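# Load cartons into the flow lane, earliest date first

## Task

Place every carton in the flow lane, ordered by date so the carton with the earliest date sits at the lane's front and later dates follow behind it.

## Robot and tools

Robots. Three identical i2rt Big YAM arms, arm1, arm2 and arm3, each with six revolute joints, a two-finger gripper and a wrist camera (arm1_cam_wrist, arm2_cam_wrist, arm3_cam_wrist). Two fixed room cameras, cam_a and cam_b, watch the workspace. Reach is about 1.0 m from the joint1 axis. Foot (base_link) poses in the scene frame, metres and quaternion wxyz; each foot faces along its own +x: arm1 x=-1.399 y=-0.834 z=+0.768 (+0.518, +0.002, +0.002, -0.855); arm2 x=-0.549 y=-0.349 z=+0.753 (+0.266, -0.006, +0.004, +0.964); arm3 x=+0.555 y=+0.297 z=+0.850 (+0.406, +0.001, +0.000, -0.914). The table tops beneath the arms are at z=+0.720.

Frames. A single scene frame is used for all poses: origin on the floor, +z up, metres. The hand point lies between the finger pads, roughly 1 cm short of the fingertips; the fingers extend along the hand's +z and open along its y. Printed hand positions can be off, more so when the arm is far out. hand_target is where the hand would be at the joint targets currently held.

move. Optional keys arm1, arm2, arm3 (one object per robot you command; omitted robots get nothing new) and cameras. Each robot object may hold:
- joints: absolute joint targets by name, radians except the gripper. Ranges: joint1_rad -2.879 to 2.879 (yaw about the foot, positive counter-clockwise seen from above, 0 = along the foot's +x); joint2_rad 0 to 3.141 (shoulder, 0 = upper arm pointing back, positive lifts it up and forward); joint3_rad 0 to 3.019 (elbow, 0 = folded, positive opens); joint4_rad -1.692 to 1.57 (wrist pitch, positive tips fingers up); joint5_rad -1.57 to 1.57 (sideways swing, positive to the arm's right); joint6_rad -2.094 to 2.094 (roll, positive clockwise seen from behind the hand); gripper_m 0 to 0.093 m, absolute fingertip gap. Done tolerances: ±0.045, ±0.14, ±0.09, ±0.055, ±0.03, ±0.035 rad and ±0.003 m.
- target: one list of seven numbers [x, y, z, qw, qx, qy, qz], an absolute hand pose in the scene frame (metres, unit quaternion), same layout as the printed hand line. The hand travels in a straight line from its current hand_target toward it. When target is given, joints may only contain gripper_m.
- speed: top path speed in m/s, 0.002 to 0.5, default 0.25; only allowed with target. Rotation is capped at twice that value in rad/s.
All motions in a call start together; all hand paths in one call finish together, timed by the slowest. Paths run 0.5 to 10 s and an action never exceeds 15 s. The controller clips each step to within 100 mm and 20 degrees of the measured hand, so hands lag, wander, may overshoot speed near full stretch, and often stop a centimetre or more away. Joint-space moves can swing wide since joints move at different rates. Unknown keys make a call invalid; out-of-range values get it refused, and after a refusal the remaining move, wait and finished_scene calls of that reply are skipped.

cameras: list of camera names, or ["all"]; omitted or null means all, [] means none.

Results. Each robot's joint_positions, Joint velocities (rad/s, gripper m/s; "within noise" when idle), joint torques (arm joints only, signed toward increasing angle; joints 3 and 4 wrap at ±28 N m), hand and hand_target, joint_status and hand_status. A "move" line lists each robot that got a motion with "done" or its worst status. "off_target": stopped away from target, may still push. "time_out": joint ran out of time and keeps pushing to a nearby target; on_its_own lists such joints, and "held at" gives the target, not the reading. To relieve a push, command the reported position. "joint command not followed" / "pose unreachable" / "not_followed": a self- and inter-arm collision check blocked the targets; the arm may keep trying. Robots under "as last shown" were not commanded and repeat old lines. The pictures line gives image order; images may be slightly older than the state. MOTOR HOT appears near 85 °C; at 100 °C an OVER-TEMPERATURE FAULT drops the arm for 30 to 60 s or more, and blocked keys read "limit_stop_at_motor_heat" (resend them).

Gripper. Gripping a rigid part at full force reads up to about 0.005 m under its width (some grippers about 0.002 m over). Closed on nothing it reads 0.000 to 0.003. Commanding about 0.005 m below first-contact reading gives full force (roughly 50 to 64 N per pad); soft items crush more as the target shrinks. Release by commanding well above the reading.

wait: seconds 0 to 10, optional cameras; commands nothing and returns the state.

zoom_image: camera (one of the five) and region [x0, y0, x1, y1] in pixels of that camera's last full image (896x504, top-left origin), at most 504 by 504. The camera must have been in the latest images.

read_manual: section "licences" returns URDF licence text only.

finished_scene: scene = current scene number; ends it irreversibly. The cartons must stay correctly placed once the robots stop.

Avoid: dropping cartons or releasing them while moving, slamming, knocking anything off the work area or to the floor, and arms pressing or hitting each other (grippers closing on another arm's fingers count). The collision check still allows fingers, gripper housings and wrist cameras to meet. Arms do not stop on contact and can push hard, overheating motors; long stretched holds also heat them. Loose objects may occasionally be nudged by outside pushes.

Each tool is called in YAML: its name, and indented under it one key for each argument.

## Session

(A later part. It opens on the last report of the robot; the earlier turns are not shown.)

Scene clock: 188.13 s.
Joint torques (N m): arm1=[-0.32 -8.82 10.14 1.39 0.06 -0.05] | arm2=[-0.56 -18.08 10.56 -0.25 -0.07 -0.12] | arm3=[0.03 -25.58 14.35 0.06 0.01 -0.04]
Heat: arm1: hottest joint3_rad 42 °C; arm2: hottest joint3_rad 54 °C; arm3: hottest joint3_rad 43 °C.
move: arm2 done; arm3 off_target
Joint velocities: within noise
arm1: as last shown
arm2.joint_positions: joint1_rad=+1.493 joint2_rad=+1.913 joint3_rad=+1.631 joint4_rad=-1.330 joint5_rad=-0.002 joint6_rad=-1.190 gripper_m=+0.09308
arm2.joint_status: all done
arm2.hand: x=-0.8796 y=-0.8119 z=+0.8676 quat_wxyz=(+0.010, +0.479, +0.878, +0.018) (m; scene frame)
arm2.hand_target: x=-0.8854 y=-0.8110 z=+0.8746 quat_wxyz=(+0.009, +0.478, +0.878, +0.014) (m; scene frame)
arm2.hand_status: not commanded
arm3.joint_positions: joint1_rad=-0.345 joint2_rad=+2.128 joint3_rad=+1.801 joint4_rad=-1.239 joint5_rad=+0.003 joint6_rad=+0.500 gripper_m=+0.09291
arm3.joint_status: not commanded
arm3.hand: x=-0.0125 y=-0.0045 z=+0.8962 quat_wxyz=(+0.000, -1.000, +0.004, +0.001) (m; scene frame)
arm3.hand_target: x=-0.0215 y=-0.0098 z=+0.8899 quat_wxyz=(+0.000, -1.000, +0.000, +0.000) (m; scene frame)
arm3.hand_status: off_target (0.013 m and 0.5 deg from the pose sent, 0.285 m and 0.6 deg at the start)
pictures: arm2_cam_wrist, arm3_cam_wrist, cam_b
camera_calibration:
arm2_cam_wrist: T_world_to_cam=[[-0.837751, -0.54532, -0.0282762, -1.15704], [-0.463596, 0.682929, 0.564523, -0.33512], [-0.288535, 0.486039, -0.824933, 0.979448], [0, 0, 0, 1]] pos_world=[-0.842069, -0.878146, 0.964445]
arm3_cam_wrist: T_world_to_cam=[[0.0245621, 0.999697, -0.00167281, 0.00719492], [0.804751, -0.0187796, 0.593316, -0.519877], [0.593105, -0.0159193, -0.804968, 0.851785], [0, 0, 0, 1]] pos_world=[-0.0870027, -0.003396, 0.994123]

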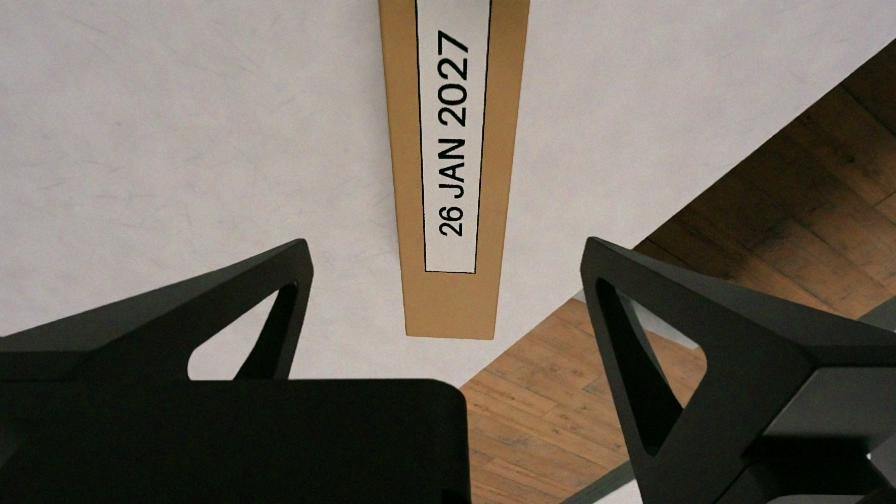

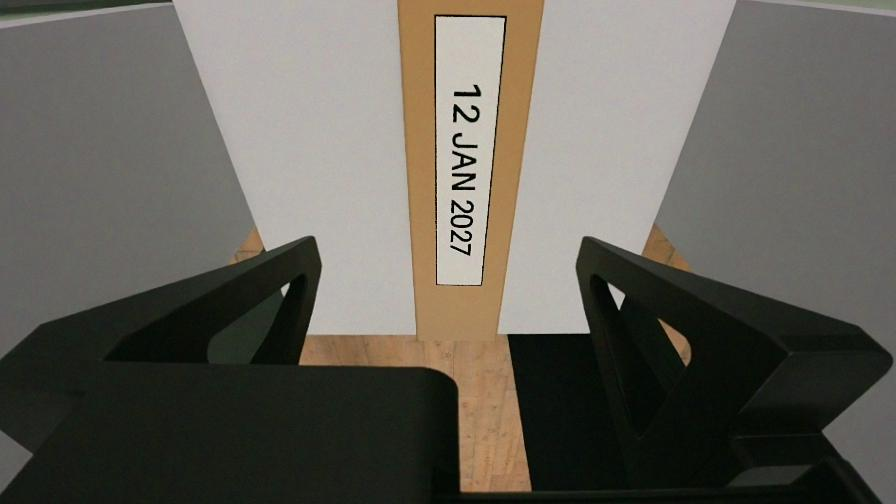

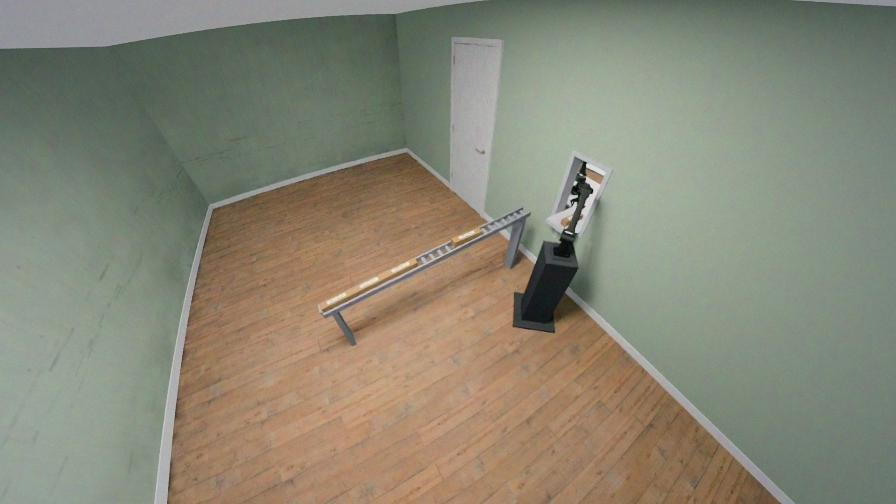

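move:
  arm2: {"target": [-0.886, -0.8095, 0.768, 0, 0.4726, 0.8813, 0], "speed": 0.2}
  arm3: {"target": [-0.03, 0.002, 0.772, 0, 1, 0, 0], "speed": 0.2}
  cameras: []

move:
  arm2: {"joints": {"gripper_m": 0.055}}
  arm3: {"joints": {"gripper_m": 0.055}}
  cameras: []

move:
  arm2: {"target": [-0.886, -0.8095, 0.92, 0, 0.4726, 0.8813, 0], "speed": 0.25}
  arm3: {"target": [-0.02, 0, 0.91, 0, 1, 0, 0], "speed": 0.25}
  cameras: []

move:
  arm2: {"joints": {"joint1_rad": -1.74, "joint2_rad": 1.592, "joint3_rad": 1.421, "joint4_rad": -1.40, "joint5_rad": 0, "joint6_rad": 0.862}}
  arm3: {"target": [0.38, -0.02, 0.92, 0, 1, 0, 0], "speed": 0.35}
  cameras: []

move:
  arm2: {"target": [0.02, 0.005, 0.86, 0.012, 0, 1, 0.008], "speed": 0.25}
  arm3: {"target": [0.60, -0.35, 0.90, 0, 1, -0.009, 0], "speed": 0.35}
  cameras: ["arm3_cam_wrist"]

move:
  arm2: {"target": [0.018, 0.004, 0.773, 0.018, 0, 1, 0.011], "speed": 0.1}
  arm3: {"target": [0.60, -0.333, 0.79, 0, 1, -0.009, 0], "speed": 0.12}
  cameras: []

move:
  arm2: {"joints": {"gripper_m": 0.093}}
  arm3: {"target": [0.60, -0.331, 0.735, 0, 1, -0.009, 0], "speed": 0.06}
  cameras: ["cam_b", "arm3_cam_wrist"]

Scene clock: 200.43 s.
Joint torques (N m): arm1=[-0.38 -8.82 10.17 1.39 0.06 -0.06] | arm2=[-0.62 -16.79 7.94 0.73 -0.04 -0.12] | arm3=[-0.79 -27.69 10.99 0.79 0 -0.04]
Heat: arm1: hottest joint3_rad 42 °C; arm2: hottest joint3_rad 54 °C; arm3: hottest joint3_rad 43 °C.
move: arm2 off_target; arm3 off_target
Joint velocities: within noise
arm1: as last shown
arm1.joint_positions: joint1_rad=+0.814 joint2_rad=+1.124 joint3_rad=+1.118 joint4_rad=-0.986 joint5_rad=+0.000 joint6_rad=+0.008 gripper_m=+0.09294
arm2.joint_positions: joint1_rad=+1.493 joint2_rad=+1.980 joint3_rad=+1.488 joint4_rad=-1.068 joint5_rad=+0.012 joint6_rad=-1.202 gripper_m=+0.09308
arm2.joint_status: not commanded
arm2.hand: x=-0.8835 y=-0.8155 z=+0.7799 quat_wxyz=(+0.000, +0.474, +0.881, -0.008) (m; scene frame)
arm2.hand_target: x=-0.8857 y=-0.8094 z=+0.7681 quat_wxyz=(+0.000, +0.473, +0.881, +0.000) (m; scene frame)
arm2.hand_status: off_target (0.014 m and 0.9 deg from the pose sent, 0.100 m and 2.5 deg at the start)
arm3.joint_positions: joint1_rad=-0.358 joint2_rad=+2.287 joint3_rad=+1.751 joint4_rad=-1.039 joint5_rad=+0.003 joint6_rad=+0.478 gripper_m=+0.09291
arm3.joint_status: not commanded
arm3.hand: x=-0.0216 y=-0.0006 z=+0.7793 quat_wxyz=(+0.002, -1.000, -0.001, -0.003) (m; scene frame)
arm3.hand_target: x=-0.0297 y=+0.0021 z=+0.7722 quat_wxyz=(+0.000, -1.000, +0.000, +0.000) (m; scene frame)
arm3.hand_status: off_target (0.011 m and 0.4 deg from the pose sent, 0.126 m and 0.5 deg at the start)
pictures: none
No camera images: "cameras" was empty.

Scene clock: 201.07 s.
Joint torques (N m): arm1=[-0.32 -8.88 10.14 1.39 0.06 -0.05] | arm2=[-0.56 -16.73 7.98 0.75 -0.03 -0.11] | arm3=[-0.79 -27.4 11.08 0.7 -0.01 -0.03]
Heat: arm1: hottest joint3_rad 42 °C; arm2: hottest joint3_rad 54 °C; arm3: hottest joint3_rad 43 °C.
move: arm2 off_target; arm3 off_target
Joint velocities: within noise
arm1: as last shown
arm2.joint_positions: joint1_rad=+1.493 joint2_rad=+1.980 joint3_rad=+1.488 joint4_rad=-1.068 joint5_rad=+0.012 joint6_rad=-1.202 gripper_m=+0.06023
arm2.joint_status: gripper_m off_target (ended at +0.06025, target +0.05500)
arm2.hand: x=-0.8832 y=-0.8152 z=+0.7796 quat_wxyz=(+0.000, +0.473, +0.881, -0.007) (m; scene frame)
arm2.hand_target: x=-0.8857 y=-0.8094 z=+0.7681 quat_wxyz=(+0.000, +0.473, +0.881, +0.000) (m; scene frame)
arm2.hand_status: not commanded
arm3.joint_positions: joint1_rad=-0.358 joint2_rad=+2.287 joint3_rad=+1.751 joint4_rad=-1.039 joint5_rad=+0.003 joint6_rad=+0.477 gripper_m=+0.05854
arm3.joint_status: gripper_m off_target (ended at +0.05856, target +0.05500)
arm3.hand: x=-0.0216 y=-0.0005 z=+0.7793 quat_wxyz=(+0.003, -1.000, -0.001, -0.002) (m; scene frame)
arm3.hand_target: x=-0.0297 y=+0.0021 z=+0.7722 quat_wxyz=(+0.000, -1.000, +0.000, +0.000) (m; scene frame)
arm3.hand_status: not commanded
pictures: none
No camera images: "cameras" was empty.

Scene clock: 202.63 s.
Joint torques (N m): arm1=[-0.32 -8.88 10.17 1.4 0.06 -0.06] | arm2=[-0.32 -16.97 15.3 -0.36 -0.11 -0.09] | arm3=[0.03 -29.04 14.75 -0.12 -0.01 0.08]
Heat: arm1: hottest joint3_rad 42 °C; arm2: hottest joint3_rad 54 °C; arm3: hottest joint3_rad 43 °C.
move: arm2 off_target; arm3 off_target
Joint velocities: within noise
arm1: as last shown
arm2.joint_positions: joint1_rad=+1.493 joint2_rad=+1.855 joint3_rad=+1.614 joint4_rad=-1.395 joint5_rad=+0.015 joint6_rad=-1.202 gripper_m=+0.06023
arm2.joint_status: not commanded
arm2.hand: x=-0.8697 y=-0.7925 z=+0.8935 quat_wxyz=(+0.004, +0.473, +0.881, +0.031) (m; scene frame)
arm2.hand_target: x=-0.8849 y=-0.8079 z=+0.9205 quat_wxyz=(+0.000, +0.473, +0.881, -0.001) (m; scene frame)
arm2.hand_status: off_target (0.035 m and 3.5 deg from the pose sent, 0.140 m and 0.8 deg at the start; pose on its path clipped on 2 of 47 steps)
arm3.joint_positions: joint1_rad=-0.358 joint2_rad=+2.133 joint3_rad=+1.786 joint4_rad=-1.266 joint5_rad=+0.003 joint6_rad=+0.477 gripper_m=+0.05850
arm3.joint_status: not commanded
arm3.hand: x=-0.0052 y=+0.0081 z=+0.8885 quat_wxyz=(+0.011, -1.000, -0.001, -0.019) (m; scene frame)
arm3.hand_target: x=-0.0190 y=+0.0004 z=+0.9103 quat_wxyz=(+0.000, -1.000, +0.000, +0.000) (m; scene frame)
arm3.hand_status: off_target (0.027 m and 2.5 deg from the pose sent, 0.131 m and 0.4 deg at the start)
pictures: none
No camera images: "cameras" was empty.

Scene clock: 205.23 s.
Joint torques (N m): arm1=[-0.38 -8.82 10.14 1.42 0.06 -0.05] | arm2=[0.32 -15.56 9.26 -0.17 0.06 0.08] | arm3=[0.85 -15.74 9.95 0.53 0.15 0.15]
Heat: arm1: hottest joint3_rad 42 °C; arm2: hottest joint3_rad 54 °C; arm3: hottest joint3_rad 43 °C.
move: arm2 done; arm3 off_target
Joint velocities: within noise
arm1: as last shown
arm2.joint_positions: joint1_rad=-1.747 joint2_rad=+1.617 joint3_rad=+1.426 joint4_rad=-1.391 joint5_rad=+0.001 joint6_rad=+0.853 gripper_m=+0.06026
arm2.joint_status: all done
arm2.hand: x=-0.2353 y=+0.0145 z=+0.9391 quat_wxyz=(-0.001, +0.001, -1.000, +0.010) (m; scene frame)
arm2.hand_target: x=-0.2416 y=+0.0128 z=+0.9484 quat_wxyz=(-0.004, +0.000, -1.000, +0.006) (m; scene frame)
arm2.hand_status: not commanded
arm3.joint_positions: joint1_rad=+0.225 joint2_rad=+1.449 joint3_rad=+0.872 joint4_rad=-1.029 joint5_rad=+0.000 joint6_rad=+1.062 gripper_m=+0.05850
arm3.joint_status: not commanded
arm3.hand: x=+0.3811 y=-0.0121 z=+0.9103 quat_wxyz=(+0.015, -1.000, +0.000, -0.010) (m; scene frame)
arm3.hand_target: x=+0.3801 y=-0.0198 z=+0.9200 quat_wxyz=(+0.000, -1.000, +0.000, +0.000) (m; scene frame)
arm3.hand_status: off_target (0.013 m and 2.1 deg from the pose sent, 0.388 m and 2.5 deg at the start)
pictures: none
No camera images: "cameras" was empty.

Scene clock: 207.53 s.
Joint torques (N m): arm1=[-0.26 -8.88 10.15 1.4 0.06 -0.06] | arm2=[-0.09 -21.13 15.98 -0.28 -0.05 -0.11] | arm3=[-0.32 -27.34 15.42 -0.2 0.15 0.17]
Heat: arm1: hottest joint3_rad 42 °C; arm2: hottest joint3_rad 55 °C; arm3: hottest joint3_rad 44 °C.
move: arm2 off_target; arm3 off_target
Joint velocities: within noise
arm1.joint_positions: joint1_rad=+0.814 joint2_rad=+1.124 joint3_rad=+1.118 joint4_rad=-0.986 joint5_rad=+0.000 joint6_rad=+0.008 gripper_m=+0.09294
arm1.joint_status: not commanded
arm1.hand: x=-1.2574 y=-1.2477 z=+1.0586 quat_wxyz=(-0.232, -0.560, -0.778, +0.162) (m; scene frame)
arm1.hand_target: x=-1.2617 y=-1.2534 z=+1.0621 quat_wxyz=(-0.236, -0.561, -0.775, +0.168) (m; scene frame)
arm1.hand_status: not commanded
arm2.joint_positions: joint1_rad=-2.053 joint2_rad=+2.144 joint3_rad=+1.898 joint4_rad=-1.373 joint5_rad=-0.014 joint6_rad=+0.563 gripper_m=+0.06026
arm2.joint_status: not commanded
arm2.hand: x=-0.0019 y=-0.0111 z=+0.8273 quat_wxyz=(+0.019, -0.007, -1.000, +0.013) (m; scene frame)
arm2.hand_target: x=+0.0175 y=+0.0036 z=+0.8606 quat_wxyz=(-0.013, +0.000, -1.000, -0.008) (m; scene frame)
arm2.hand_status: off_target (0.042 m and 4.4 deg from the pose sent, 0.267 m and 2.4 deg at the start)
arm3.joint_positions: joint1_rad=+0.810 joint2_rad=+2.133 joint3_rad=+1.775 joint4_rad=-1.250 joint5_rad=+0.001 joint6_rad=+1.652 gripper_m=+0.05850
arm3.joint_status: not commanded
arm3.hand: x=+0.6016 y=-0.3302 z=+0.8849 quat_wxyz=(+0.019, -1.000, +0.002, +0.001) (m; scene frame)
arm3.hand_target: x=+0.6000 y=-0.3488 z=+0.9002 quat_wxyz=(+0.000, -1.000, +0.009, +0.000) (m; scene frame)
arm3.hand_status: off_target (0.025 m and 2.3 deg from the pose sent, 0.403 m and 2.3 deg at the start)
pictures: arm3_cam_wrist
camera_calibration:
arm3_cam_wrist: T_world_to_cam=[[0.0206688, 0.999148, 0.0357223, 0.286815], [0.804245, -0.0378416, 0.593092, -1.01938], [0.593938, 0.016471, -0.804342, 0.48289], [0, 0, 0, 1]] pos_world=[0.527095, -0.333099, 0.982747]

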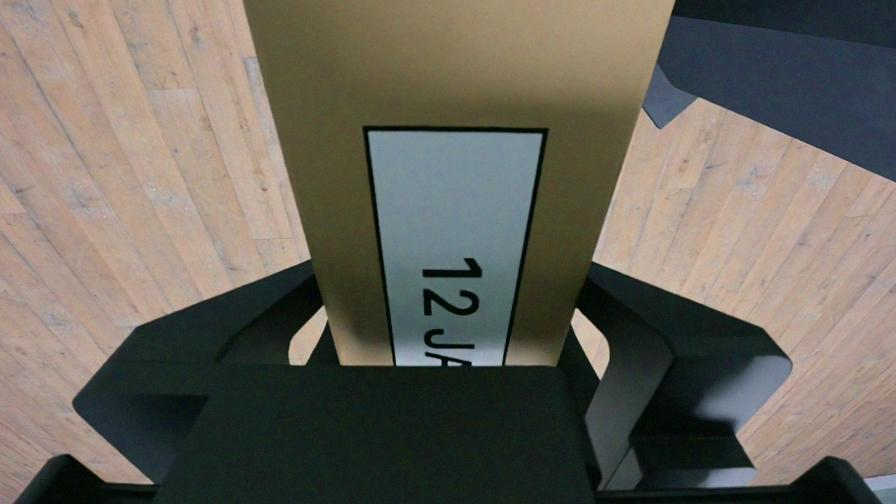

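Scene clock: 209.23 s.
Joint torques (N m): arm1=[-0.32 -8.88 10.14 1.39 0.06 -0.05] | arm2=[0.09 -19.08 7.66 2.07 -0.03 -0.1] | arm3=[-0.09 -28.16 10 0.57 0.16 0.16]
Heat: arm1: hottest joint3_rad 42 °C; arm2: hottest joint3_rad 55 °C; arm3: hottest joint3_rad 44 °C.
move: arm2 off_target; arm3 done
Joint velocities: within noise
arm1: as last shown
arm2.joint_positions: joint1_rad=-2.053 joint2_rad=+2.168 joint3_rad=+1.866 joint4_rad=-1.214 joint5_rad=-0.013 joint6_rad=+0.563 gripper_m=+0.06026
arm2.joint_status: not commanded
arm2.hand: x=+0.0205 y=+0.0023 z=+0.8009 quat_wxyz=(-0.025, -0.006, -1.000, -0.014) (m; scene frame)
arm2.hand_target: x=+0.0172 y=+0.0035 z=+0.7737 quat_wxyz=(-0.018, +0.000, -1.000, -0.011) (m; scene frame)
arm2.hand_status: off_target (0.028 m and 1.1 deg from the pose sent, 0.060 m and 5.1 deg at the start)
arm3.joint_positions: joint1_rad=+0.810 joint2_rad=+2.231 joint3_rad=+1.663 joint4_rad=-1.022 joint5_rad=+0.001 joint6_rad=+1.653 gripper_m=+0.05850
arm3.joint_status: not commanded
arm3.hand: x=+0.6015 y=-0.3259 z=+0.7868 quat_wxyz=(+0.009, -1.000, +0.003, +0.000) (m; scene frame)
arm3.hand_target: x=+0.6001 y=-0.3329 z=+0.7901 quat_wxyz=(+0.000, -1.000, +0.009, +0.000) (m; scene frame)
arm3.hand_status: done (0.008 m and 1.3 deg from the pose sent, 0.095 m and 2.3 deg at the start)
pictures: none
No camera images: "cameras" was empty.

Scene clock: 210.67 s.
Joint torques (N m): arm1=[-0.32 -8.82 10.15 1.4 0.06 -0.05] | arm2=[0.03 -19.43 8.18 0.9 -0.02 -0.1] | arm3=[-0.09 -23.47 8.64 1.39 -0.19 -0.04]
Heat: arm1: hottest joint3_rad 42 °C; arm2: hottest joint3_rad 55 °C; arm3: hottest joint3_rad 44 °C.
move: arm2 done; arm3 off_target
Joint velocities: within noise
arm1: as last shown
arm2.joint_positions: joint1_rad=-2.053 joint2_rad=+2.172 joint3_rad=+1.860 joint4_rad=-1.187 joint5_rad=-0.013 joint6_rad=+0.563 gripper_m=+0.09294
arm2.joint_status: all done
arm2.hand: x=+0.0241 y=+0.0045 z=+0.7963 quat_wxyz=(-0.032, -0.006, -0.999, -0.019) (m; scene frame)
arm2.hand_target: x=+0.0172 y=+0.0035 z=+0.7737 quat_wxyz=(-0.018, +0.000, -1.000, -0.011) (m; scene frame)
arm2.hand_status: not commanded
arm3.joint_positions: joint1_rad=+0.810 joint2_rad=+2.251 joint3_rad=+1.650 joint4_rad=-0.941 joint5_rad=+0.011 joint6_rad=+1.672 gripper_m=+0.05850
arm3.joint_status: not commanded
arm3.hand: x=+0.6006 y=-0.3357 z=+0.7705 quat_wxyz=(-0.015, -1.000, +0.012, +0.003) (m; scene frame)
arm3.hand_target: x=+0.6000 y=-0.3291 z=+0.7363 quat_wxyz=(+0.000, -1.000, +0.009, +0.000) (m; scene frame)
arm3.hand_status: off_target (0.036 m and 1.7 deg from the pose sent, 0.052 m and 1.3 deg at the start)
pictures: arm3_cam_wrist, cam_b
camera_calibration:
arm3_cam_wrist: T_world_to_cam=[[0.0406255, 0.998668, -0.0317949, 0.336298], [0.806404, -0.0139821, 0.591199, -0.942656], [0.589968, -0.0496573, -0.805899, 0.372888], [0, 0, 0, 1]] pos_world=[0.526508, -0.330514, 0.8685]

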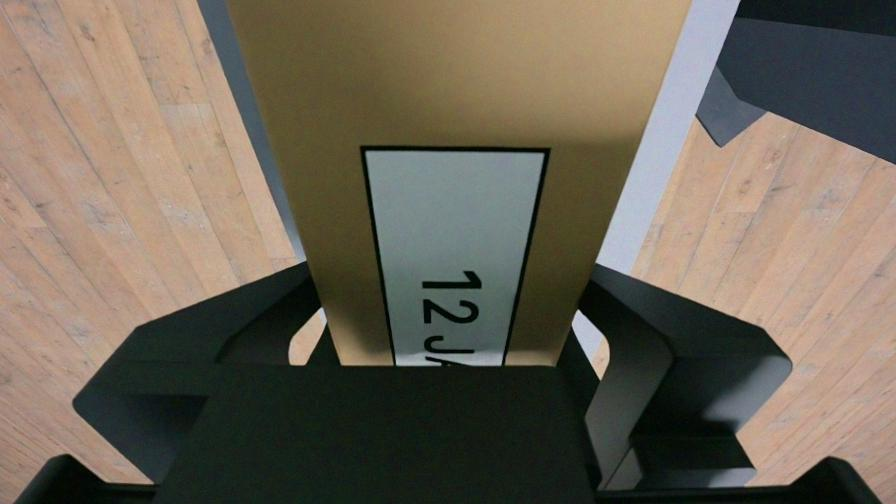

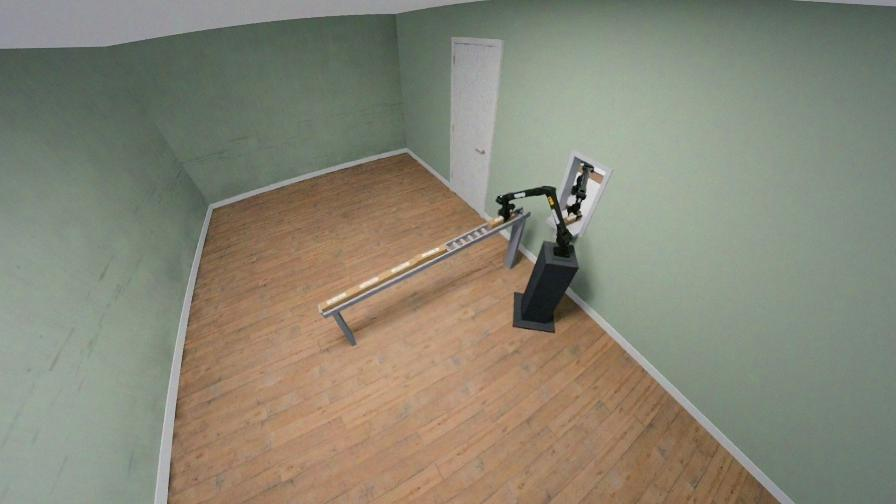

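move:
  arm2: {"target": [0, 0, 0.91, 0, 0, 1, 0], "speed": 0.25}
  arm3: {"joints": {"gripper_m": 0.076}}
  cameras: []

move:
  arm2: {"target": [-0.25, 0.01, 0.95, 0, 0, 1, 0], "speed": 0.35}
  arm3: {"target": [0.60, -0.33, 0.88, 0, 1, -0.009, 0], "speed": 0.15}
  cameras: []

move:
  arm2: {"joints": {"joint1_rad": -0.9}}
  arm3: {"target": [0.26, -0.01, 0.91, 0, 1, 0, 0], "speed": 0.35, "joints": {"gripper_m": 0.093}}
  cameras: []

move:
  arm3: {"target": [-0.022, -0.01, 0.89, 0, 1, 0, 0], "speed": 0.35}
  cameras: ["arm3_cam_wrist", "cam_b"]

move:
  arm3: {"target": [-0.03, 0.002, 0.772, 0, 1, 0, 0], "speed": 0.2}
  cameras: []

move:
  arm3: {"joints": {"gripper_m": 0.055}}
  cameras: []

move:
  arm3: {"target": [-0.02, 0, 0.91, 0, 1, 0, 0], "speed": 0.25}
  cameras: []

move:
  arm3: {"target": [0.38, -0.02, 0.92, 0, 1, 0, 0], "speed": 0.35}
  cameras: []

move:
  arm3: {"target": [0.60, -0.35, 0.90, 0, 1, -0.009, 0], "speed": 0.35}
  cameras: ["cam_b"]

Scene clock: 222.37 s.
Joint torques (N m): arm1=[-0.32 -8.82 10.17 1.39 0.07 -0.06] | arm2=[0.5 -18.43 14.02 -0.13 0.01 -0.04] | arm3=[-0.15 -24.23 9.4 1.25 0.1 0]
Heat: arm1: hottest joint3_rad 43 °C; arm2: hottest joint3_rad 55 °C; arm3: hottest joint3_rad 43 °C.
move: arm2 off_target; arm3 done
Joint velocities: within noise
arm1: as last shown
arm2.joint_positions: joint1_rad=-2.052 joint2_rad=+2.064 joint3_rad=+1.974 joint4_rad=-1.500 joint5_rad=-0.015 joint6_rad=+0.563 gripper_m=+0.09294
arm2.joint_status: not commanded
arm2.hand: x=-0.0084 y=-0.0130 z=+0.9059 quat_wxyz=(+0.007, -0.007, -1.000, +0.005) (m; scene frame)
arm2.hand_target: x=-0.0007 y=-0.0002 z=+0.9099 quat_wxyz=(+0.000, +0.000, -1.000, +0.000) (m; scene frame)
arm2.hand_status: off_target (0.016 m and 1.3 deg from the pose sent, 0.116 m and 4.3 deg at the start)
arm3.joint_positions: joint1_rad=+0.810 joint2_rad=+2.260 joint3_rad=+1.641 joint4_rad=-0.938 joint5_rad=+0.003 joint6_rad=+1.668 gripper_m=+0.07408
arm3.joint_status: all done
arm3.hand: x=+0.6016 y=-0.3304 z=+0.7622 quat_wxyz=(-0.007, -1.000, +0.011, +0.000) (m; scene frame)
arm3.hand_target: x=+0.6000 y=-0.3292 z=+0.7363 quat_wxyz=(+0.000, -1.000, +0.009, +0.000) (m; scene frame)
arm3.hand_status: not commanded
pictures: none
No camera images: "cameras" was empty.

Scene clock: 224.30 s.
Joint torques (N m): arm1=[-0.32 -8.88 10.15 1.39 0.06 -0.05] | arm2=[0.03 -12.75 8.36 0.77 0.11 0.08] | arm3=[-0.09 -25.11 12.48 -0.1 0.11 0.06]
Heat: arm1: hottest joint3_rad 43 °C; arm2: hottest joint3_rad 54 °C; arm3: hottest joint3_rad 43 °C.
move: arm2 done; arm3 done
Joint velocities: within noise
arm1: as last shown
arm2.joint_positions: joint1_rad=-1.738 joint2_rad=+1.568 joint3_rad=+1.417 joint4_rad=-1.407 joint5_rad=-0.017 joint6_rad=+0.854 gripper_m=+0.09294
arm2.joint_status: not commanded
arm2.hand: x=-0.2476 y=+0.0119 z=+0.9582 quat_wxyz=(-0.003, +0.005, -1.000, -0.005) (m; scene frame)
arm2.hand_target: x=-0.2501 y=+0.0100 z=+0.9501 quat_wxyz=(+0.000, +0.000, -1.000, +0.000) (m; scene frame)
arm2.hand_status: done (0.009 m and 0.8 deg from the pose sent, 0.247 m and 1.3 deg at the start)
arm3.joint_positions: joint1_rad=+0.810 joint2_rad=+2.086 joint3_rad=+1.698 joint4_rad=-1.173 joint5_rad=+0.003 joint6_rad=+1.663 gripper_m=+0.07593
arm3.joint_status: not commanded
arm3.hand: x=+0.6009 y=-0.3243 z=+0.8865 quat_wxyz=(-0.005, -1.000, +0.008, +0.000) (m; scene frame)
arm3.hand_target: x=+0.6000 y=-0.3297 z=+0.8800 quat_wxyz=(+0.000, -1.000, +0.009, +0.000) (m; scene frame)
arm3.hand_status: done (0.009 m and 0.6 deg from the pose sent, 0.118 m and 0.8 deg at the start)
pictures: none
No camera images: "cameras" was empty.

Scene clock: 226.80 s.
Joint torques (N m): arm1=[-0.38 -8.82 10.15 1.39 0.06 -0.05] | arm2=[0.09 -12.75 8.36 0.5 0.08 0.09] | arm3=[0.21 -17.14 9.78 0.36 0.01 -0.03]
Heat: arm1: hottest joint3_rad 43 °C; arm2: hottest joint3_rad 54 °C; arm3: hottest joint3_rad 43 °C.
move: arm2 done; arm3 done
Joint velocities: within noise
arm1: as last shown
arm2.joint_positions: joint1_rad=-0.903 joint2_rad=+1.568 joint3_rad=+1.417 joint4_rad=-1.402 joint5_rad=-0.016 joint6_rad=+0.856 gripper_m=+0.09295
arm2.joint_status: all done
arm2.hand: x=-0.6132 y=+0.1199 z=+0.9535 quat_wxyz=(+0.003, +0.409, -0.912, -0.004) (m; scene frame)
arm2.hand_target: x=-0.6136 y=+0.1152 z=+0.9455 quat_wxyz=(+0.005, +0.406, -0.914, +0.004) (m; scene frame)
arm2.hand_status: not commanded
arm3.joint_positions: joint1_rad=-0.026 joint2_rad=+1.600 joint3_rad=+1.041 joint4_rad=-1.017 joint5_rad=+0.004 joint6_rad=+0.818 gripper_m=+0.09291
arm3.joint_status: all done
arm3.hand: x=+0.2619 y=-0.0084 z=+0.9081 quat_wxyz=(+0.003, -1.000, +0.004, -0.001) (m; scene frame)
arm3.hand_target: x=+0.2599 y=-0.0101 z=+0.9100 quat_wxyz=(+0.000, -1.000, +0.000, +0.000) (m; scene frame)
arm3.hand_status: done (0.003 m and 0.6 deg from the pose sent, 0.464 m and 1.1 deg at the start)
pictures: none
No camera images: "cameras" was empty.

Scene clock: 228.73 s.
Joint torques (N m): arm1=[-0.32 -8.88 10.14 1.4 0.06 -0.05] | arm2=[0.09 -12.75 8.35 0.5 0.09 0.08] | arm3=[0.15 -25.17 14.34 0.08 -0.01 -0.04]
Heat: arm1: hottest joint3_rad 43 °C; arm2: hottest joint3_rad 54 °C; arm3: hottest joint3_rad 43 °C.
move: arm3 off_target
Joint velocities: within noise
arm1, arm2: as last shown
arm3.joint_positions: joint1_rad=-0.345 joint2_rad=+2.128 joint3_rad=+1.801 joint4_rad=-1.239 joint5_rad=+0.003 joint6_rad=+0.500 gripper_m=+0.09291
arm3.joint_status: not commanded
arm3.hand: x=-0.0126 y=-0.0045 z=+0.8962 quat_wxyz=(+0.000, -1.000, +0.004, +0.002) (m; scene frame)
arm3.hand_target: x=-0.0215 y=-0.0097 z=+0.8899 quat_wxyz=(+0.000, -1.000, +0.000, +0.000) (m; scene frame)
arm3.hand_status: off_target (0.012 m and 0.5 deg from the pose sent, 0.285 m and 0.6 deg at the start)
pictures: arm3_cam_wrist, cam_b
camera_calibration:
arm3_cam_wrist: T_world_to_cam=[[0.0245388, 0.999697, -0.00182122, 0.00734036], [0.804965, -0.0186785, 0.593028, -0.519572], [0.592814, -0.0160182, -0.80518, 0.851969], [0, 0, 0, 1]] pos_world=[-0.0870027, -0.00339593, 0.994122]

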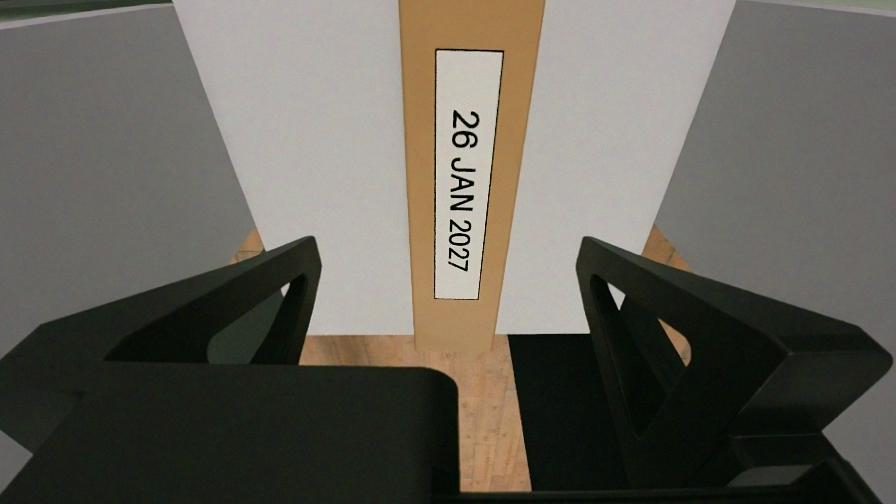

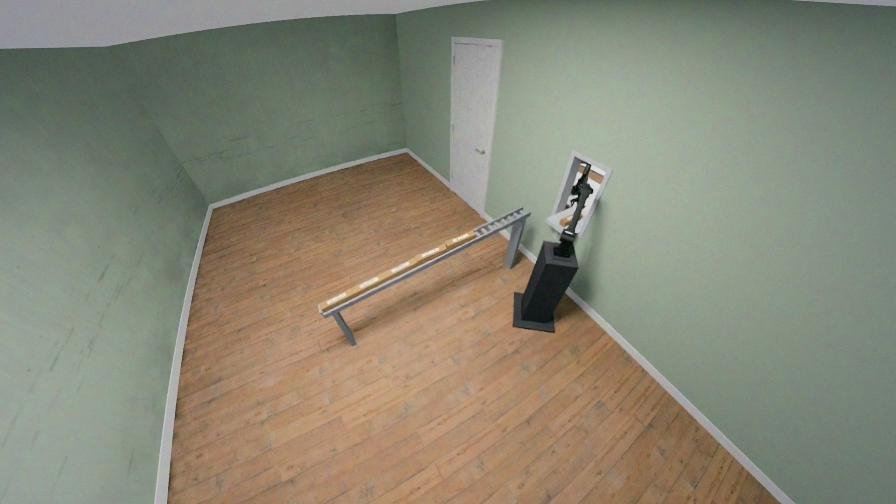

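Scene clock: 230.17 s.
Joint torques (N m): arm1=[-0.38 -8.94 10.14 1.37 0.06 -0.06] | arm2=[0.09 -12.75 8.36 0.49 0.08 0.09] | arm3=[-0.91 -27.4 11.07 0.77 0.01 0]
Heat: arm1: hottest joint3_rad 43 °C; arm2: hottest joint3_rad 54 °C; arm3: hottest joint3_rad 43 °C.
move: arm3 off_target
Joint velocities: within noise
arm1, arm2: as last shown
arm3.joint_positions: joint1_rad=-0.358 joint2_rad=+2.287 joint3_rad=+1.751 joint4_rad=-1.039 joint5_rad=+0.003 joint6_rad=+0.478 gripper_m=+0.09291
arm3.joint_status: not commanded
arm3.hand: x=-0.0216 y=-0.0006 z=+0.7793 quat_wxyz=(+0.002, -1.000, -0.001, -0.003) (m; scene frame)
arm3.hand_target: x=-0.0297 y=+0.0021 z=+0.7721 quat_wxyz=(+0.000, -1.000, +0.000, +0.000) (m; scene frame)
arm3.hand_status: off_target (0.011 m and 0.4 deg from the pose sent, 0.126 m and 0.5 deg at the start)
pictures: none
No camera images: "cameras" was empty.

Scene clock: 230.80 s.
Joint torques (N m): arm1=[-0.32 -8.94 10.14 1.39 0.06 -0.06] | arm2=[0.09 -12.75 8.35 0.5 0.09 0.08] | arm3=[-0.79 -27.52 11.03 0.66 0.01 -0.02]
Heat: arm1: hottest joint3_rad 43 °C; arm2: hottest joint3_rad 54 °C; arm3: hottest joint3_rad 43 °C.
move: arm3 off_target
Joint velocities: within noise
arm1.joint_positions: joint1_rad=+0.814 joint2_rad=+1.124 joint3_rad=+1.118 joint4_rad=-0.986 joint5_rad=+0.000 joint6_rad=+0.008 gripper_m=+0.09294
arm1.joint_status: not commanded
arm1.hand: x=-1.2574 y=-1.2477 z=+1.0586 quat_wxyz=(-0.232, -0.560, -0.778, +0.162) (m; scene frame)
arm1.hand_target: x=-1.2617 y=-1.2534 z=+1.0621 quat_wxyz=(-0.236, -0.561, -0.775, +0.168) (m; scene frame)
arm1.hand_status: not commanded
arm2: as last shown
arm3.joint_positions: joint1_rad=-0.358 joint2_rad=+2.287 joint3_rad=+1.751 joint4_rad=-1.039 joint5_rad=+0.003 joint6_rad=+0.477 gripper_m=+0.05863
arm3.joint_status: gripper_m off_target (ended at +0.05866, target +0.05500)
arm3.hand: x=-0.0216 y=-0.0005 z=+0.7793 quat_wxyz=(+0.003, -1.000, -0.001, -0.002) (m; scene frame)
arm3.hand_target: x=-0.0296 y=+0.0021 z=+0.7721 quat_wxyz=(+0.000, -1.000, +0.000, +0.000) (m; scene frame)
arm3.hand_status: not commanded
pictures: none
No camera images: "cameras" was empty.

Scene clock: 232.30 s.
Joint torques (N m): arm1=[-0.44 -8.88 10.15 1.4 0.06 -0.06] | arm2=[0.15 -12.69 8.35 0.51 0.09 0.08] | arm3=[0.09 -29.22 14.87 -0.18 -0.03 0.07]
Heat: arm1: hottest joint3_rad 43 °C; arm2: hottest joint3_rad 53 °C; arm3: hottest joint3_rad 43 °C.
move: arm3 off_target
Joint velocities: within noise
arm1, arm2: as last shown
arm3.joint_positions: joint1_rad=-0.358 joint2_rad=+2.133 joint3_rad=+1.786 joint4_rad=-1.265 joint5_rad=+0.003 joint6_rad=+0.477 gripper_m=+0.05860
arm3.joint_status: not commanded
arm3.hand: x=-0.0052 y=+0.0082 z=+0.8880 quat_wxyz=(+0.011, -1.000, -0.001, -0.019) (m; scene frame)
arm3.hand_target: x=-0.0191 y=+0.0004 z=+0.9104 quat_wxyz=(+0.000, -1.000, +0.000, +0.000) (m; scene frame)
arm3.hand_status: off_target (0.028 m and 2.5 deg from the pose sent, 0.131 m and 0.4 deg at the start)
pictures: none
No camera images: "cameras" was empty.

Scene clock: 234.60 s.
Joint torques (N m): arm1=[-0.32 -8.88 10.14 1.4 0.06 -0.06] | arm2=[0.09 -12.75 8.36 0.5 0.09 0.08] | arm3=[0.67 -15.91 9.99 0.43 0.13 0.13]
Heat: arm1: hottest joint3_rad 43 °C; arm2: hottest joint3_rad 53 °C; arm3: hottest joint3_rad 43 °C.
move: arm3 off_target
Joint velocities: within noise
arm1, arm2: as last shown
arm3.joint_positions: joint1_rad=+0.225 joint2_rad=+1.451 joint3_rad=+0.871 joint4_rad=-1.028 joint5_rad=+0.001 joint6_rad=+1.062 gripper_m=+0.05859
arm3.joint_status: not commanded
arm3.hand: x=+0.3811 y=-0.0117 z=+0.9092 quat_wxyz=(+0.017, -1.000, +0.000, -0.010) (m; scene frame)
arm3.hand_target: x=+0.3801 y=-0.0198 z=+0.9200 quat_wxyz=(+0.000, -1.000, +0.000, +0.000) (m; scene frame)
arm3.hand_status: off_target (0.014 m and 2.2 deg from the pose sent, 0.388 m and 2.5 deg at the start)
pictures: none
No camera images: "cameras" was empty.

Scene clock: 236.90 s.
Joint torques (N m): arm1=[-0.32 -8.82 10.14 1.39 0.06 -0.05] | arm2=[0.09 -12.75 8.35 0.49 0.09 0.08] | arm3=[-0.26 -27.75 15.58 -0.25 0.11 0.17]
Heat: arm1: hottest joint3_rad 43 °C; arm2: hottest joint3_rad 53 °C; arm3: hottest joint3_rad 44 °C.
move: arm3 off_target
Joint velocities: within noise
arm1, arm2: as last shown
arm3.joint_positions: joint1_rad=+0.810 joint2_rad=+2.136 joint3_rad=+1.772 joint4_rad=-1.250 joint5_rad=+0.003 joint6_rad=+1.652 gripper_m=+0.05859
arm3.joint_status: not commanded
arm3.hand: x=+0.6013 y=-0.3290 z=+0.8821 quat_wxyz=(+0.022, -1.000, +0.003, +0.002) (m; scene frame)
arm3.hand_target: x=+0.5999 y=-0.3488 z=+0.9005 quat_wxyz=(-0.001, -1.000, +0.009, +0.000) (m; scene frame)
arm3.hand_status: off_target (0.028 m and 2.6 deg from the pose sent, 0.403 m and 2.4 deg at the start)
pictures: cam_b

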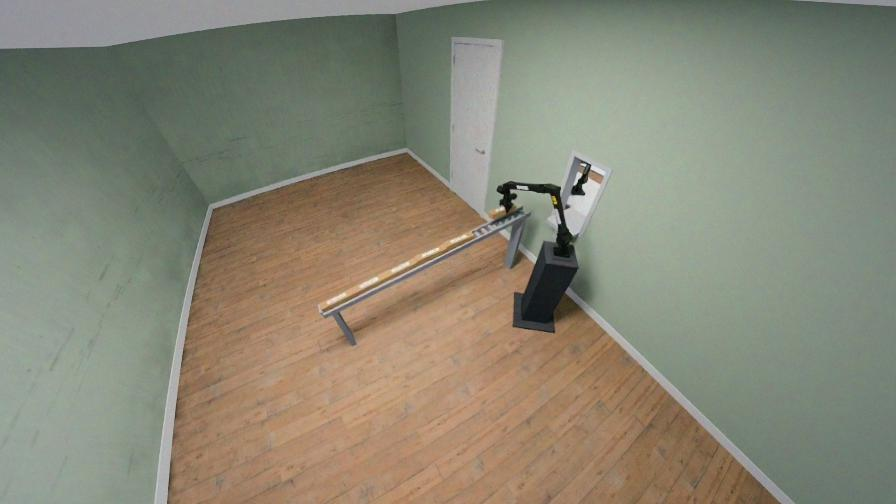

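move:
  arm3: {"target": [0.60, -0.333, 0.79, 0, 1, -0.009, 0], "speed": 0.12}
  cameras: []

move:
  arm3: {"target": [0.60, -0.331, 0.735, 0, 1, -0.009, 0], "speed": 0.06}
  cameras: ["arm3_cam_wrist"]

Scene clock: 245.07 s.
Joint torques (N m): arm1=[-0.32 -8.88 10.17 1.43 0.07 -0.05] | arm2=[0.15 -12.81 8.35 0.5 0.09 0.08] | arm3=[-0.21 -28.69 10.09 0.53 0.1 0.16]
Heat: arm1: hottest joint3_rad 43 °C; arm2: hottest joint3_rad 52 °C; arm3: hottest joint3_rad 44 °C.
move: arm3 off_target
Joint velocities: within noise
arm1, arm2: as last shown
arm3.joint_positions: joint1_rad=+0.810 joint2_rad=+2.235 joint3_rad=+1.662 joint4_rad=-1.022 joint5_rad=+0.003 joint6_rad=+1.654 gripper_m=+0.05859
arm3.joint_status: not commanded
arm3.hand: x=+0.6011 y=-0.3244 z=+0.7838 quat_wxyz=(+0.012, -1.000, +0.003, +0.001) (m; scene frame)
arm3.hand_target: x=+0.6000 y=-0.3328 z=+0.7900 quat_wxyz=(+0.000, -1.000, +0.009, +0.000) (m; scene frame)
arm3.hand_status: off_target (0.011 m and 1.5 deg from the pose sent, 0.092 m and 2.6 deg at the start)
pictures: none
No camera images: "cameras" was empty.

Scene clock: 246.50 s.
Joint torques (N m): arm1=[-0.32 -8.82 10.15 1.39 0.06 -0.05] | arm2=[0.15 -12.81 8.38 0.5 0.08 0.08] | arm3=[-0.09 -23.59 8.54 1.55 -0.17 -0.02]
Heat: arm1: hottest joint3_rad 43 °C; arm2: hottest joint3_rad 52 °C; arm3: hottest joint3_rad 44 °C.
move: arm3 off_target
Joint velocities: within noise
arm1: as last shown
arm2.joint_positions: joint1_rad=-0.903 joint2_rad=+1.568 joint3_rad=+1.417 joint4_rad=-1.402 joint5_rad=-0.016 joint6_rad=+0.856 gripper_m=+0.09295
arm2.joint_status: not commanded
arm2.hand: x=-0.6132 y=+0.1199 z=+0.9535 quat_wxyz=(+0.003, +0.409, -0.912, -0.004) (m; scene frame)
arm2.hand_target: x=-0.6136 y=+0.1152 z=+0.9455 quat_wxyz=(+0.005, +0.406, -0.914, +0.004) (m; scene frame)
arm2.hand_status: not commanded
arm3.joint_positions: joint1_rad=+0.810 joint2_rad=+2.251 joint3_rad=+1.651 joint4_rad=-0.945 joint5_rad=+0.010 joint6_rad=+1.670 gripper_m=+0.05858
arm3.joint_status: not commanded
arm3.hand: x=+0.6007 y=-0.3354 z=+0.7708 quat_wxyz=(-0.013, -1.000, +0.012, +0.003) (m; scene frame)
arm3.hand_target: x=+0.5999 y=-0.3291 z=+0.7364 quat_wxyz=(+0.000, -1.000, +0.009, +0.000) (m; scene frame)
arm3.hand_status: off_target (0.036 m and 1.6 deg from the pose sent, 0.049 m and 1.5 deg at the start)
pictures: arm3_cam_wrist
camera_calibration:
arm3_cam_wrist: T_world_to_cam=[[0.0386782, 0.99882, -0.0293689, 0.335269], [0.806127, -0.0138217, 0.591582, -0.943047], [0.590478, -0.0465563, -0.80571, 0.373666], [0, 0, 0, 1]] pos_world=[0.526606, -0.330511, 0.868803]

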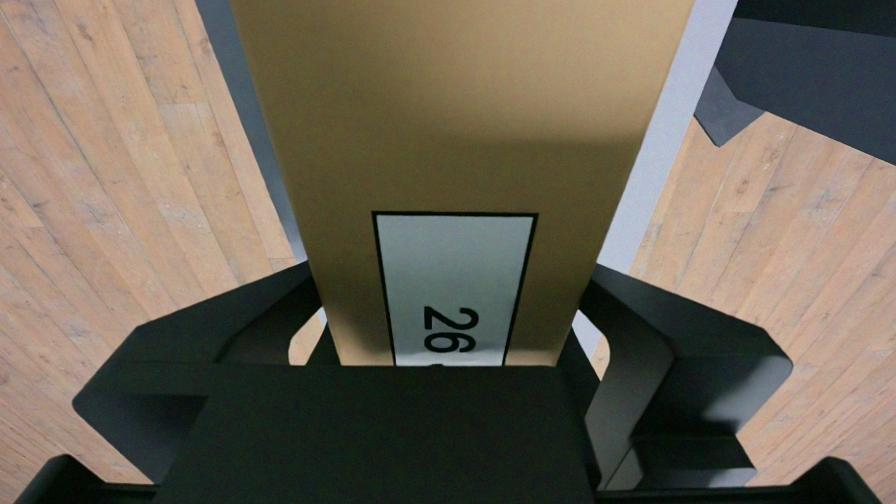

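Same as before; release and lift.

move:
  arm3: {"joints": {"gripper_m": 0.076}}
  cameras: []

move:
  arm3: {"target": [0.60, -0.33, 0.88, 0, 1, -0.009, 0], "speed": 0.15}
  cameras: ["cam_b"]

wait:
  seconds: 2.5
  cameras: ["cam_b", "arm3_cam_wrist"]

zoom_image:
  camera: "cam_b"
  region: [310, 190, 540, 340]

Scene clock: 249.07 s.
Joint torques (N m): arm1=[-0.38 -8.88 10.15 1.4 0.06 -0.06] | arm2=[0.09 -12.75 8.35 0.5 0.08 0.08] | arm3=[-0.09 -24.35 9.24 1.32 0.08 0.01]
Heat: arm1: hottest joint3_rad 43 °C; arm2: hottest joint3_rad 52 °C; arm3: hottest joint3_rad 44 °C.
move: arm3 done
Joint velocities: within noise
arm1, arm2: as last shown
arm3.joint_positions: joint1_rad=+0.810 joint2_rad=+2.260 joint3_rad=+1.642 joint4_rad=-0.940 joint5_rad=+0.003 joint6_rad=+1.668 gripper_m=+0.07414
arm3.joint_status: all done
arm3.hand: x=+0.6015 y=-0.3303 z=+0.7624 quat_wxyz=(-0.006, -1.000, +0.010, +0.000) (m; scene frame)
arm3.hand_target: x=+0.5999 y=-0.3291 z=+0.7364 quat_wxyz=(+0.000, -1.000, +0.009, +0.000) (m; scene frame)
arm3.hand_status: not commanded
pictures: none
No camera images: "cameras" was empty.

Scene clock: 250.77 s.
Joint torques (N m): arm1=[-0.38 -8.88 10.15 1.39 0.06 -0.05] | arm2=[0.09 -12.75 8.35 0.5 0.09 0.08] | arm3=[-0.26 -24.94 12.37 0.02 0.09 0.06]
Heat: arm1: hottest joint3_rad 43 °C; arm2: hottest joint3_rad 52 °C; arm3: hottest joint3_rad 44 °C.
move: arm3 done
Joint velocities: within noise
arm1, arm2: as last shown
arm3.joint_positions: joint1_rad=+0.810 joint2_rad=+2.084 joint3_rad=+1.699 joint4_rad=-1.173 joint5_rad=+0.003 joint6_rad=+1.663 gripper_m=+0.07594
arm3.joint_status: not commanded
arm3.hand: x=+0.6009 y=-0.3249 z=+0.8878 quat_wxyz=(-0.006, -1.000, +0.008, +0.000) (m; scene frame)
arm3.hand_target: x=+0.6000 y=-0.3296 z=+0.8799 quat_wxyz=(+0.000, -1.000, +0.009, +0.000) (m; scene frame)
arm3.hand_status: done (0.009 m and 0.7 deg from the pose sent, 0.118 m and 0.8 deg at the start)
pictures: cam_b

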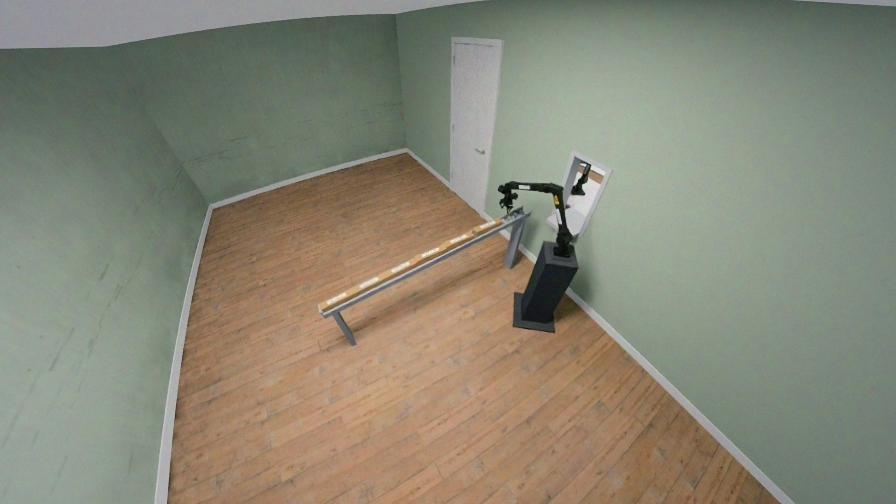

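Scene clock: 253.27 s.
Joint torques (N m): arm1=[-0.38 -8.88 10.15 1.4 0.06 -0.05] | arm2=[0.09 -12.75 8.35 0.51 0.09 0.08] | arm3=[0.03 -25.17 12.4 -0.02 0.1 0.04]
Heat: arm1: hottest joint3_rad 43 °C; arm2: hottest joint3_rad 52 °C; arm3: hottest joint3_rad 44 °C.
Joint velocities: within noise
arm1.joint_positions: joint1_rad=+0.814 joint2_rad=+1.124 joint3_rad=+1.118 joint4_rad=-0.986 joint5_rad=+0.000 joint6_rad=+0.008 gripper_m=+0.09294
arm1.joint_status: not commanded
arm1.hand: x=-1.2574 y=-1.2477 z=+1.0586 quat_wxyz=(-0.232, -0.560, -0.778, +0.162) (m; scene frame)
arm1.hand_target: x=-1.2617 y=-1.2534 z=+1.0621 quat_wxyz=(-0.236, -0.561, -0.775, +0.168) (m; scene frame)
arm1.hand_status: not commanded
arm2.joint_positions: joint1_rad=-0.903 joint2_rad=+1.568 joint3_rad=+1.417 joint4_rad=-1.402 joint5_rad=-0.016 joint6_rad=+0.856 gripper_m=+0.09295
arm2.joint_status: not commanded
arm2.hand: x=-0.6132 y=+0.1199 z=+0.9535 quat_wxyz=(+0.003, +0.409, -0.912, -0.004) (m; scene frame)
arm2.hand_target: x=-0.6136 y=+0.1152 z=+0.9455 quat_wxyz=(+0.005, +0.406, -0.914, +0.004) (m; scene frame)
arm2.hand_status: not commanded
arm3.joint_positions: joint1_rad=+0.810 joint2_rad=+2.084 joint3_rad=+1.699 joint4_rad=-1.173 joint5_rad=+0.003 joint6_rad=+1.663 gripper_m=+0.07594
arm3.joint_status: not commanded
arm3.hand: x=+0.6009 y=-0.3249 z=+0.8878 quat_wxyz=(-0.006, -1.000, +0.008, +0.000) (m; scene frame)
arm3.hand_target: x=+0.6000 y=-0.3296 z=+0.8799 quat_wxyz=(+0.000, -1.000, +0.009, +0.000) (m; scene frame)
arm3.hand_status: done (0.009 m and 0.7 deg from the pose sent, 0.118 m and 0.8 deg at the start)
wait: 2.50 s; at rest by 0.27 s
pictures: arm3_cam_wrist, cam_b
camera_calibration:
arm3_cam_wrist: T_world_to_cam=[[0.0318158, 0.999376, -0.0153574, 0.320098], [0.802871, -0.0164024, 0.595927, -1.01491], [0.595304, -0.0312899, -0.802891, 0.467923], [0, 0, 0, 1]] pos_world=[0.526101, -0.321904, 0.985419]

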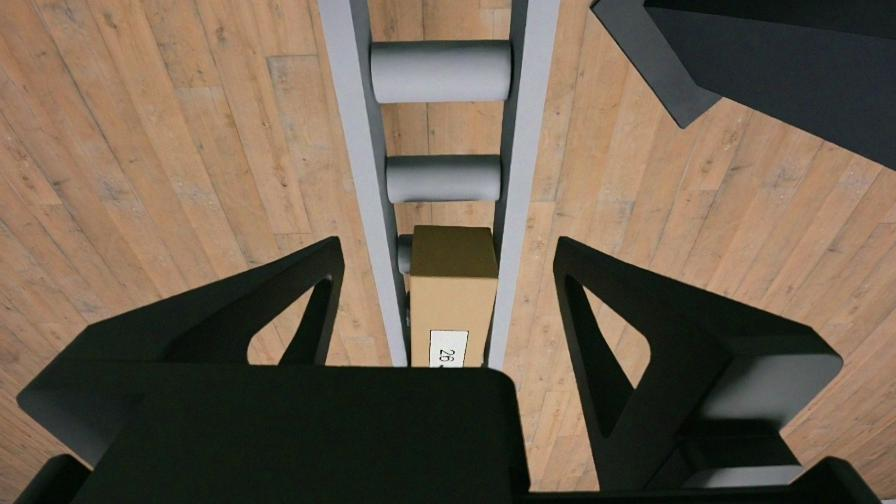

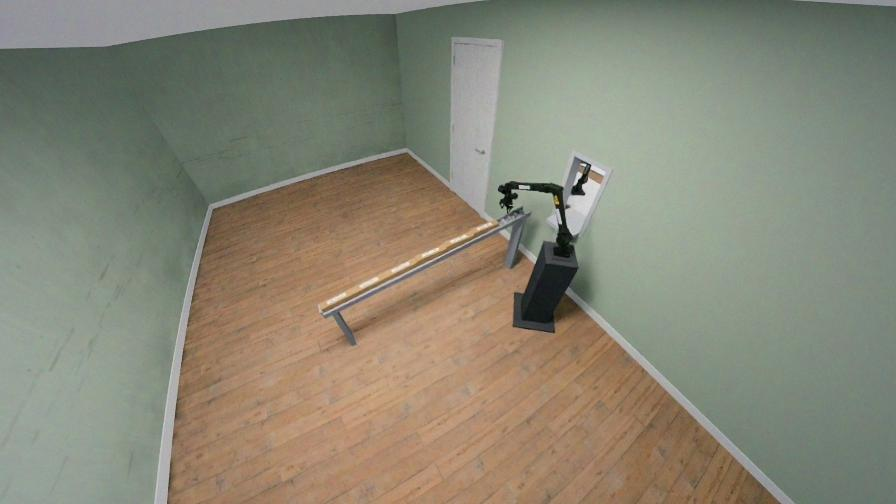

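Scaled by 2.191 from the camera's 896x504 image, which has a finer 1280x720 frame.

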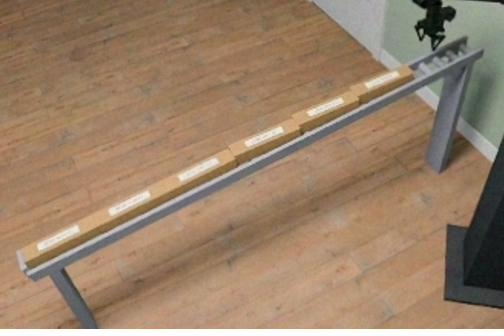

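finished_scene:
  scene: 2

The scene is finished: the task was done.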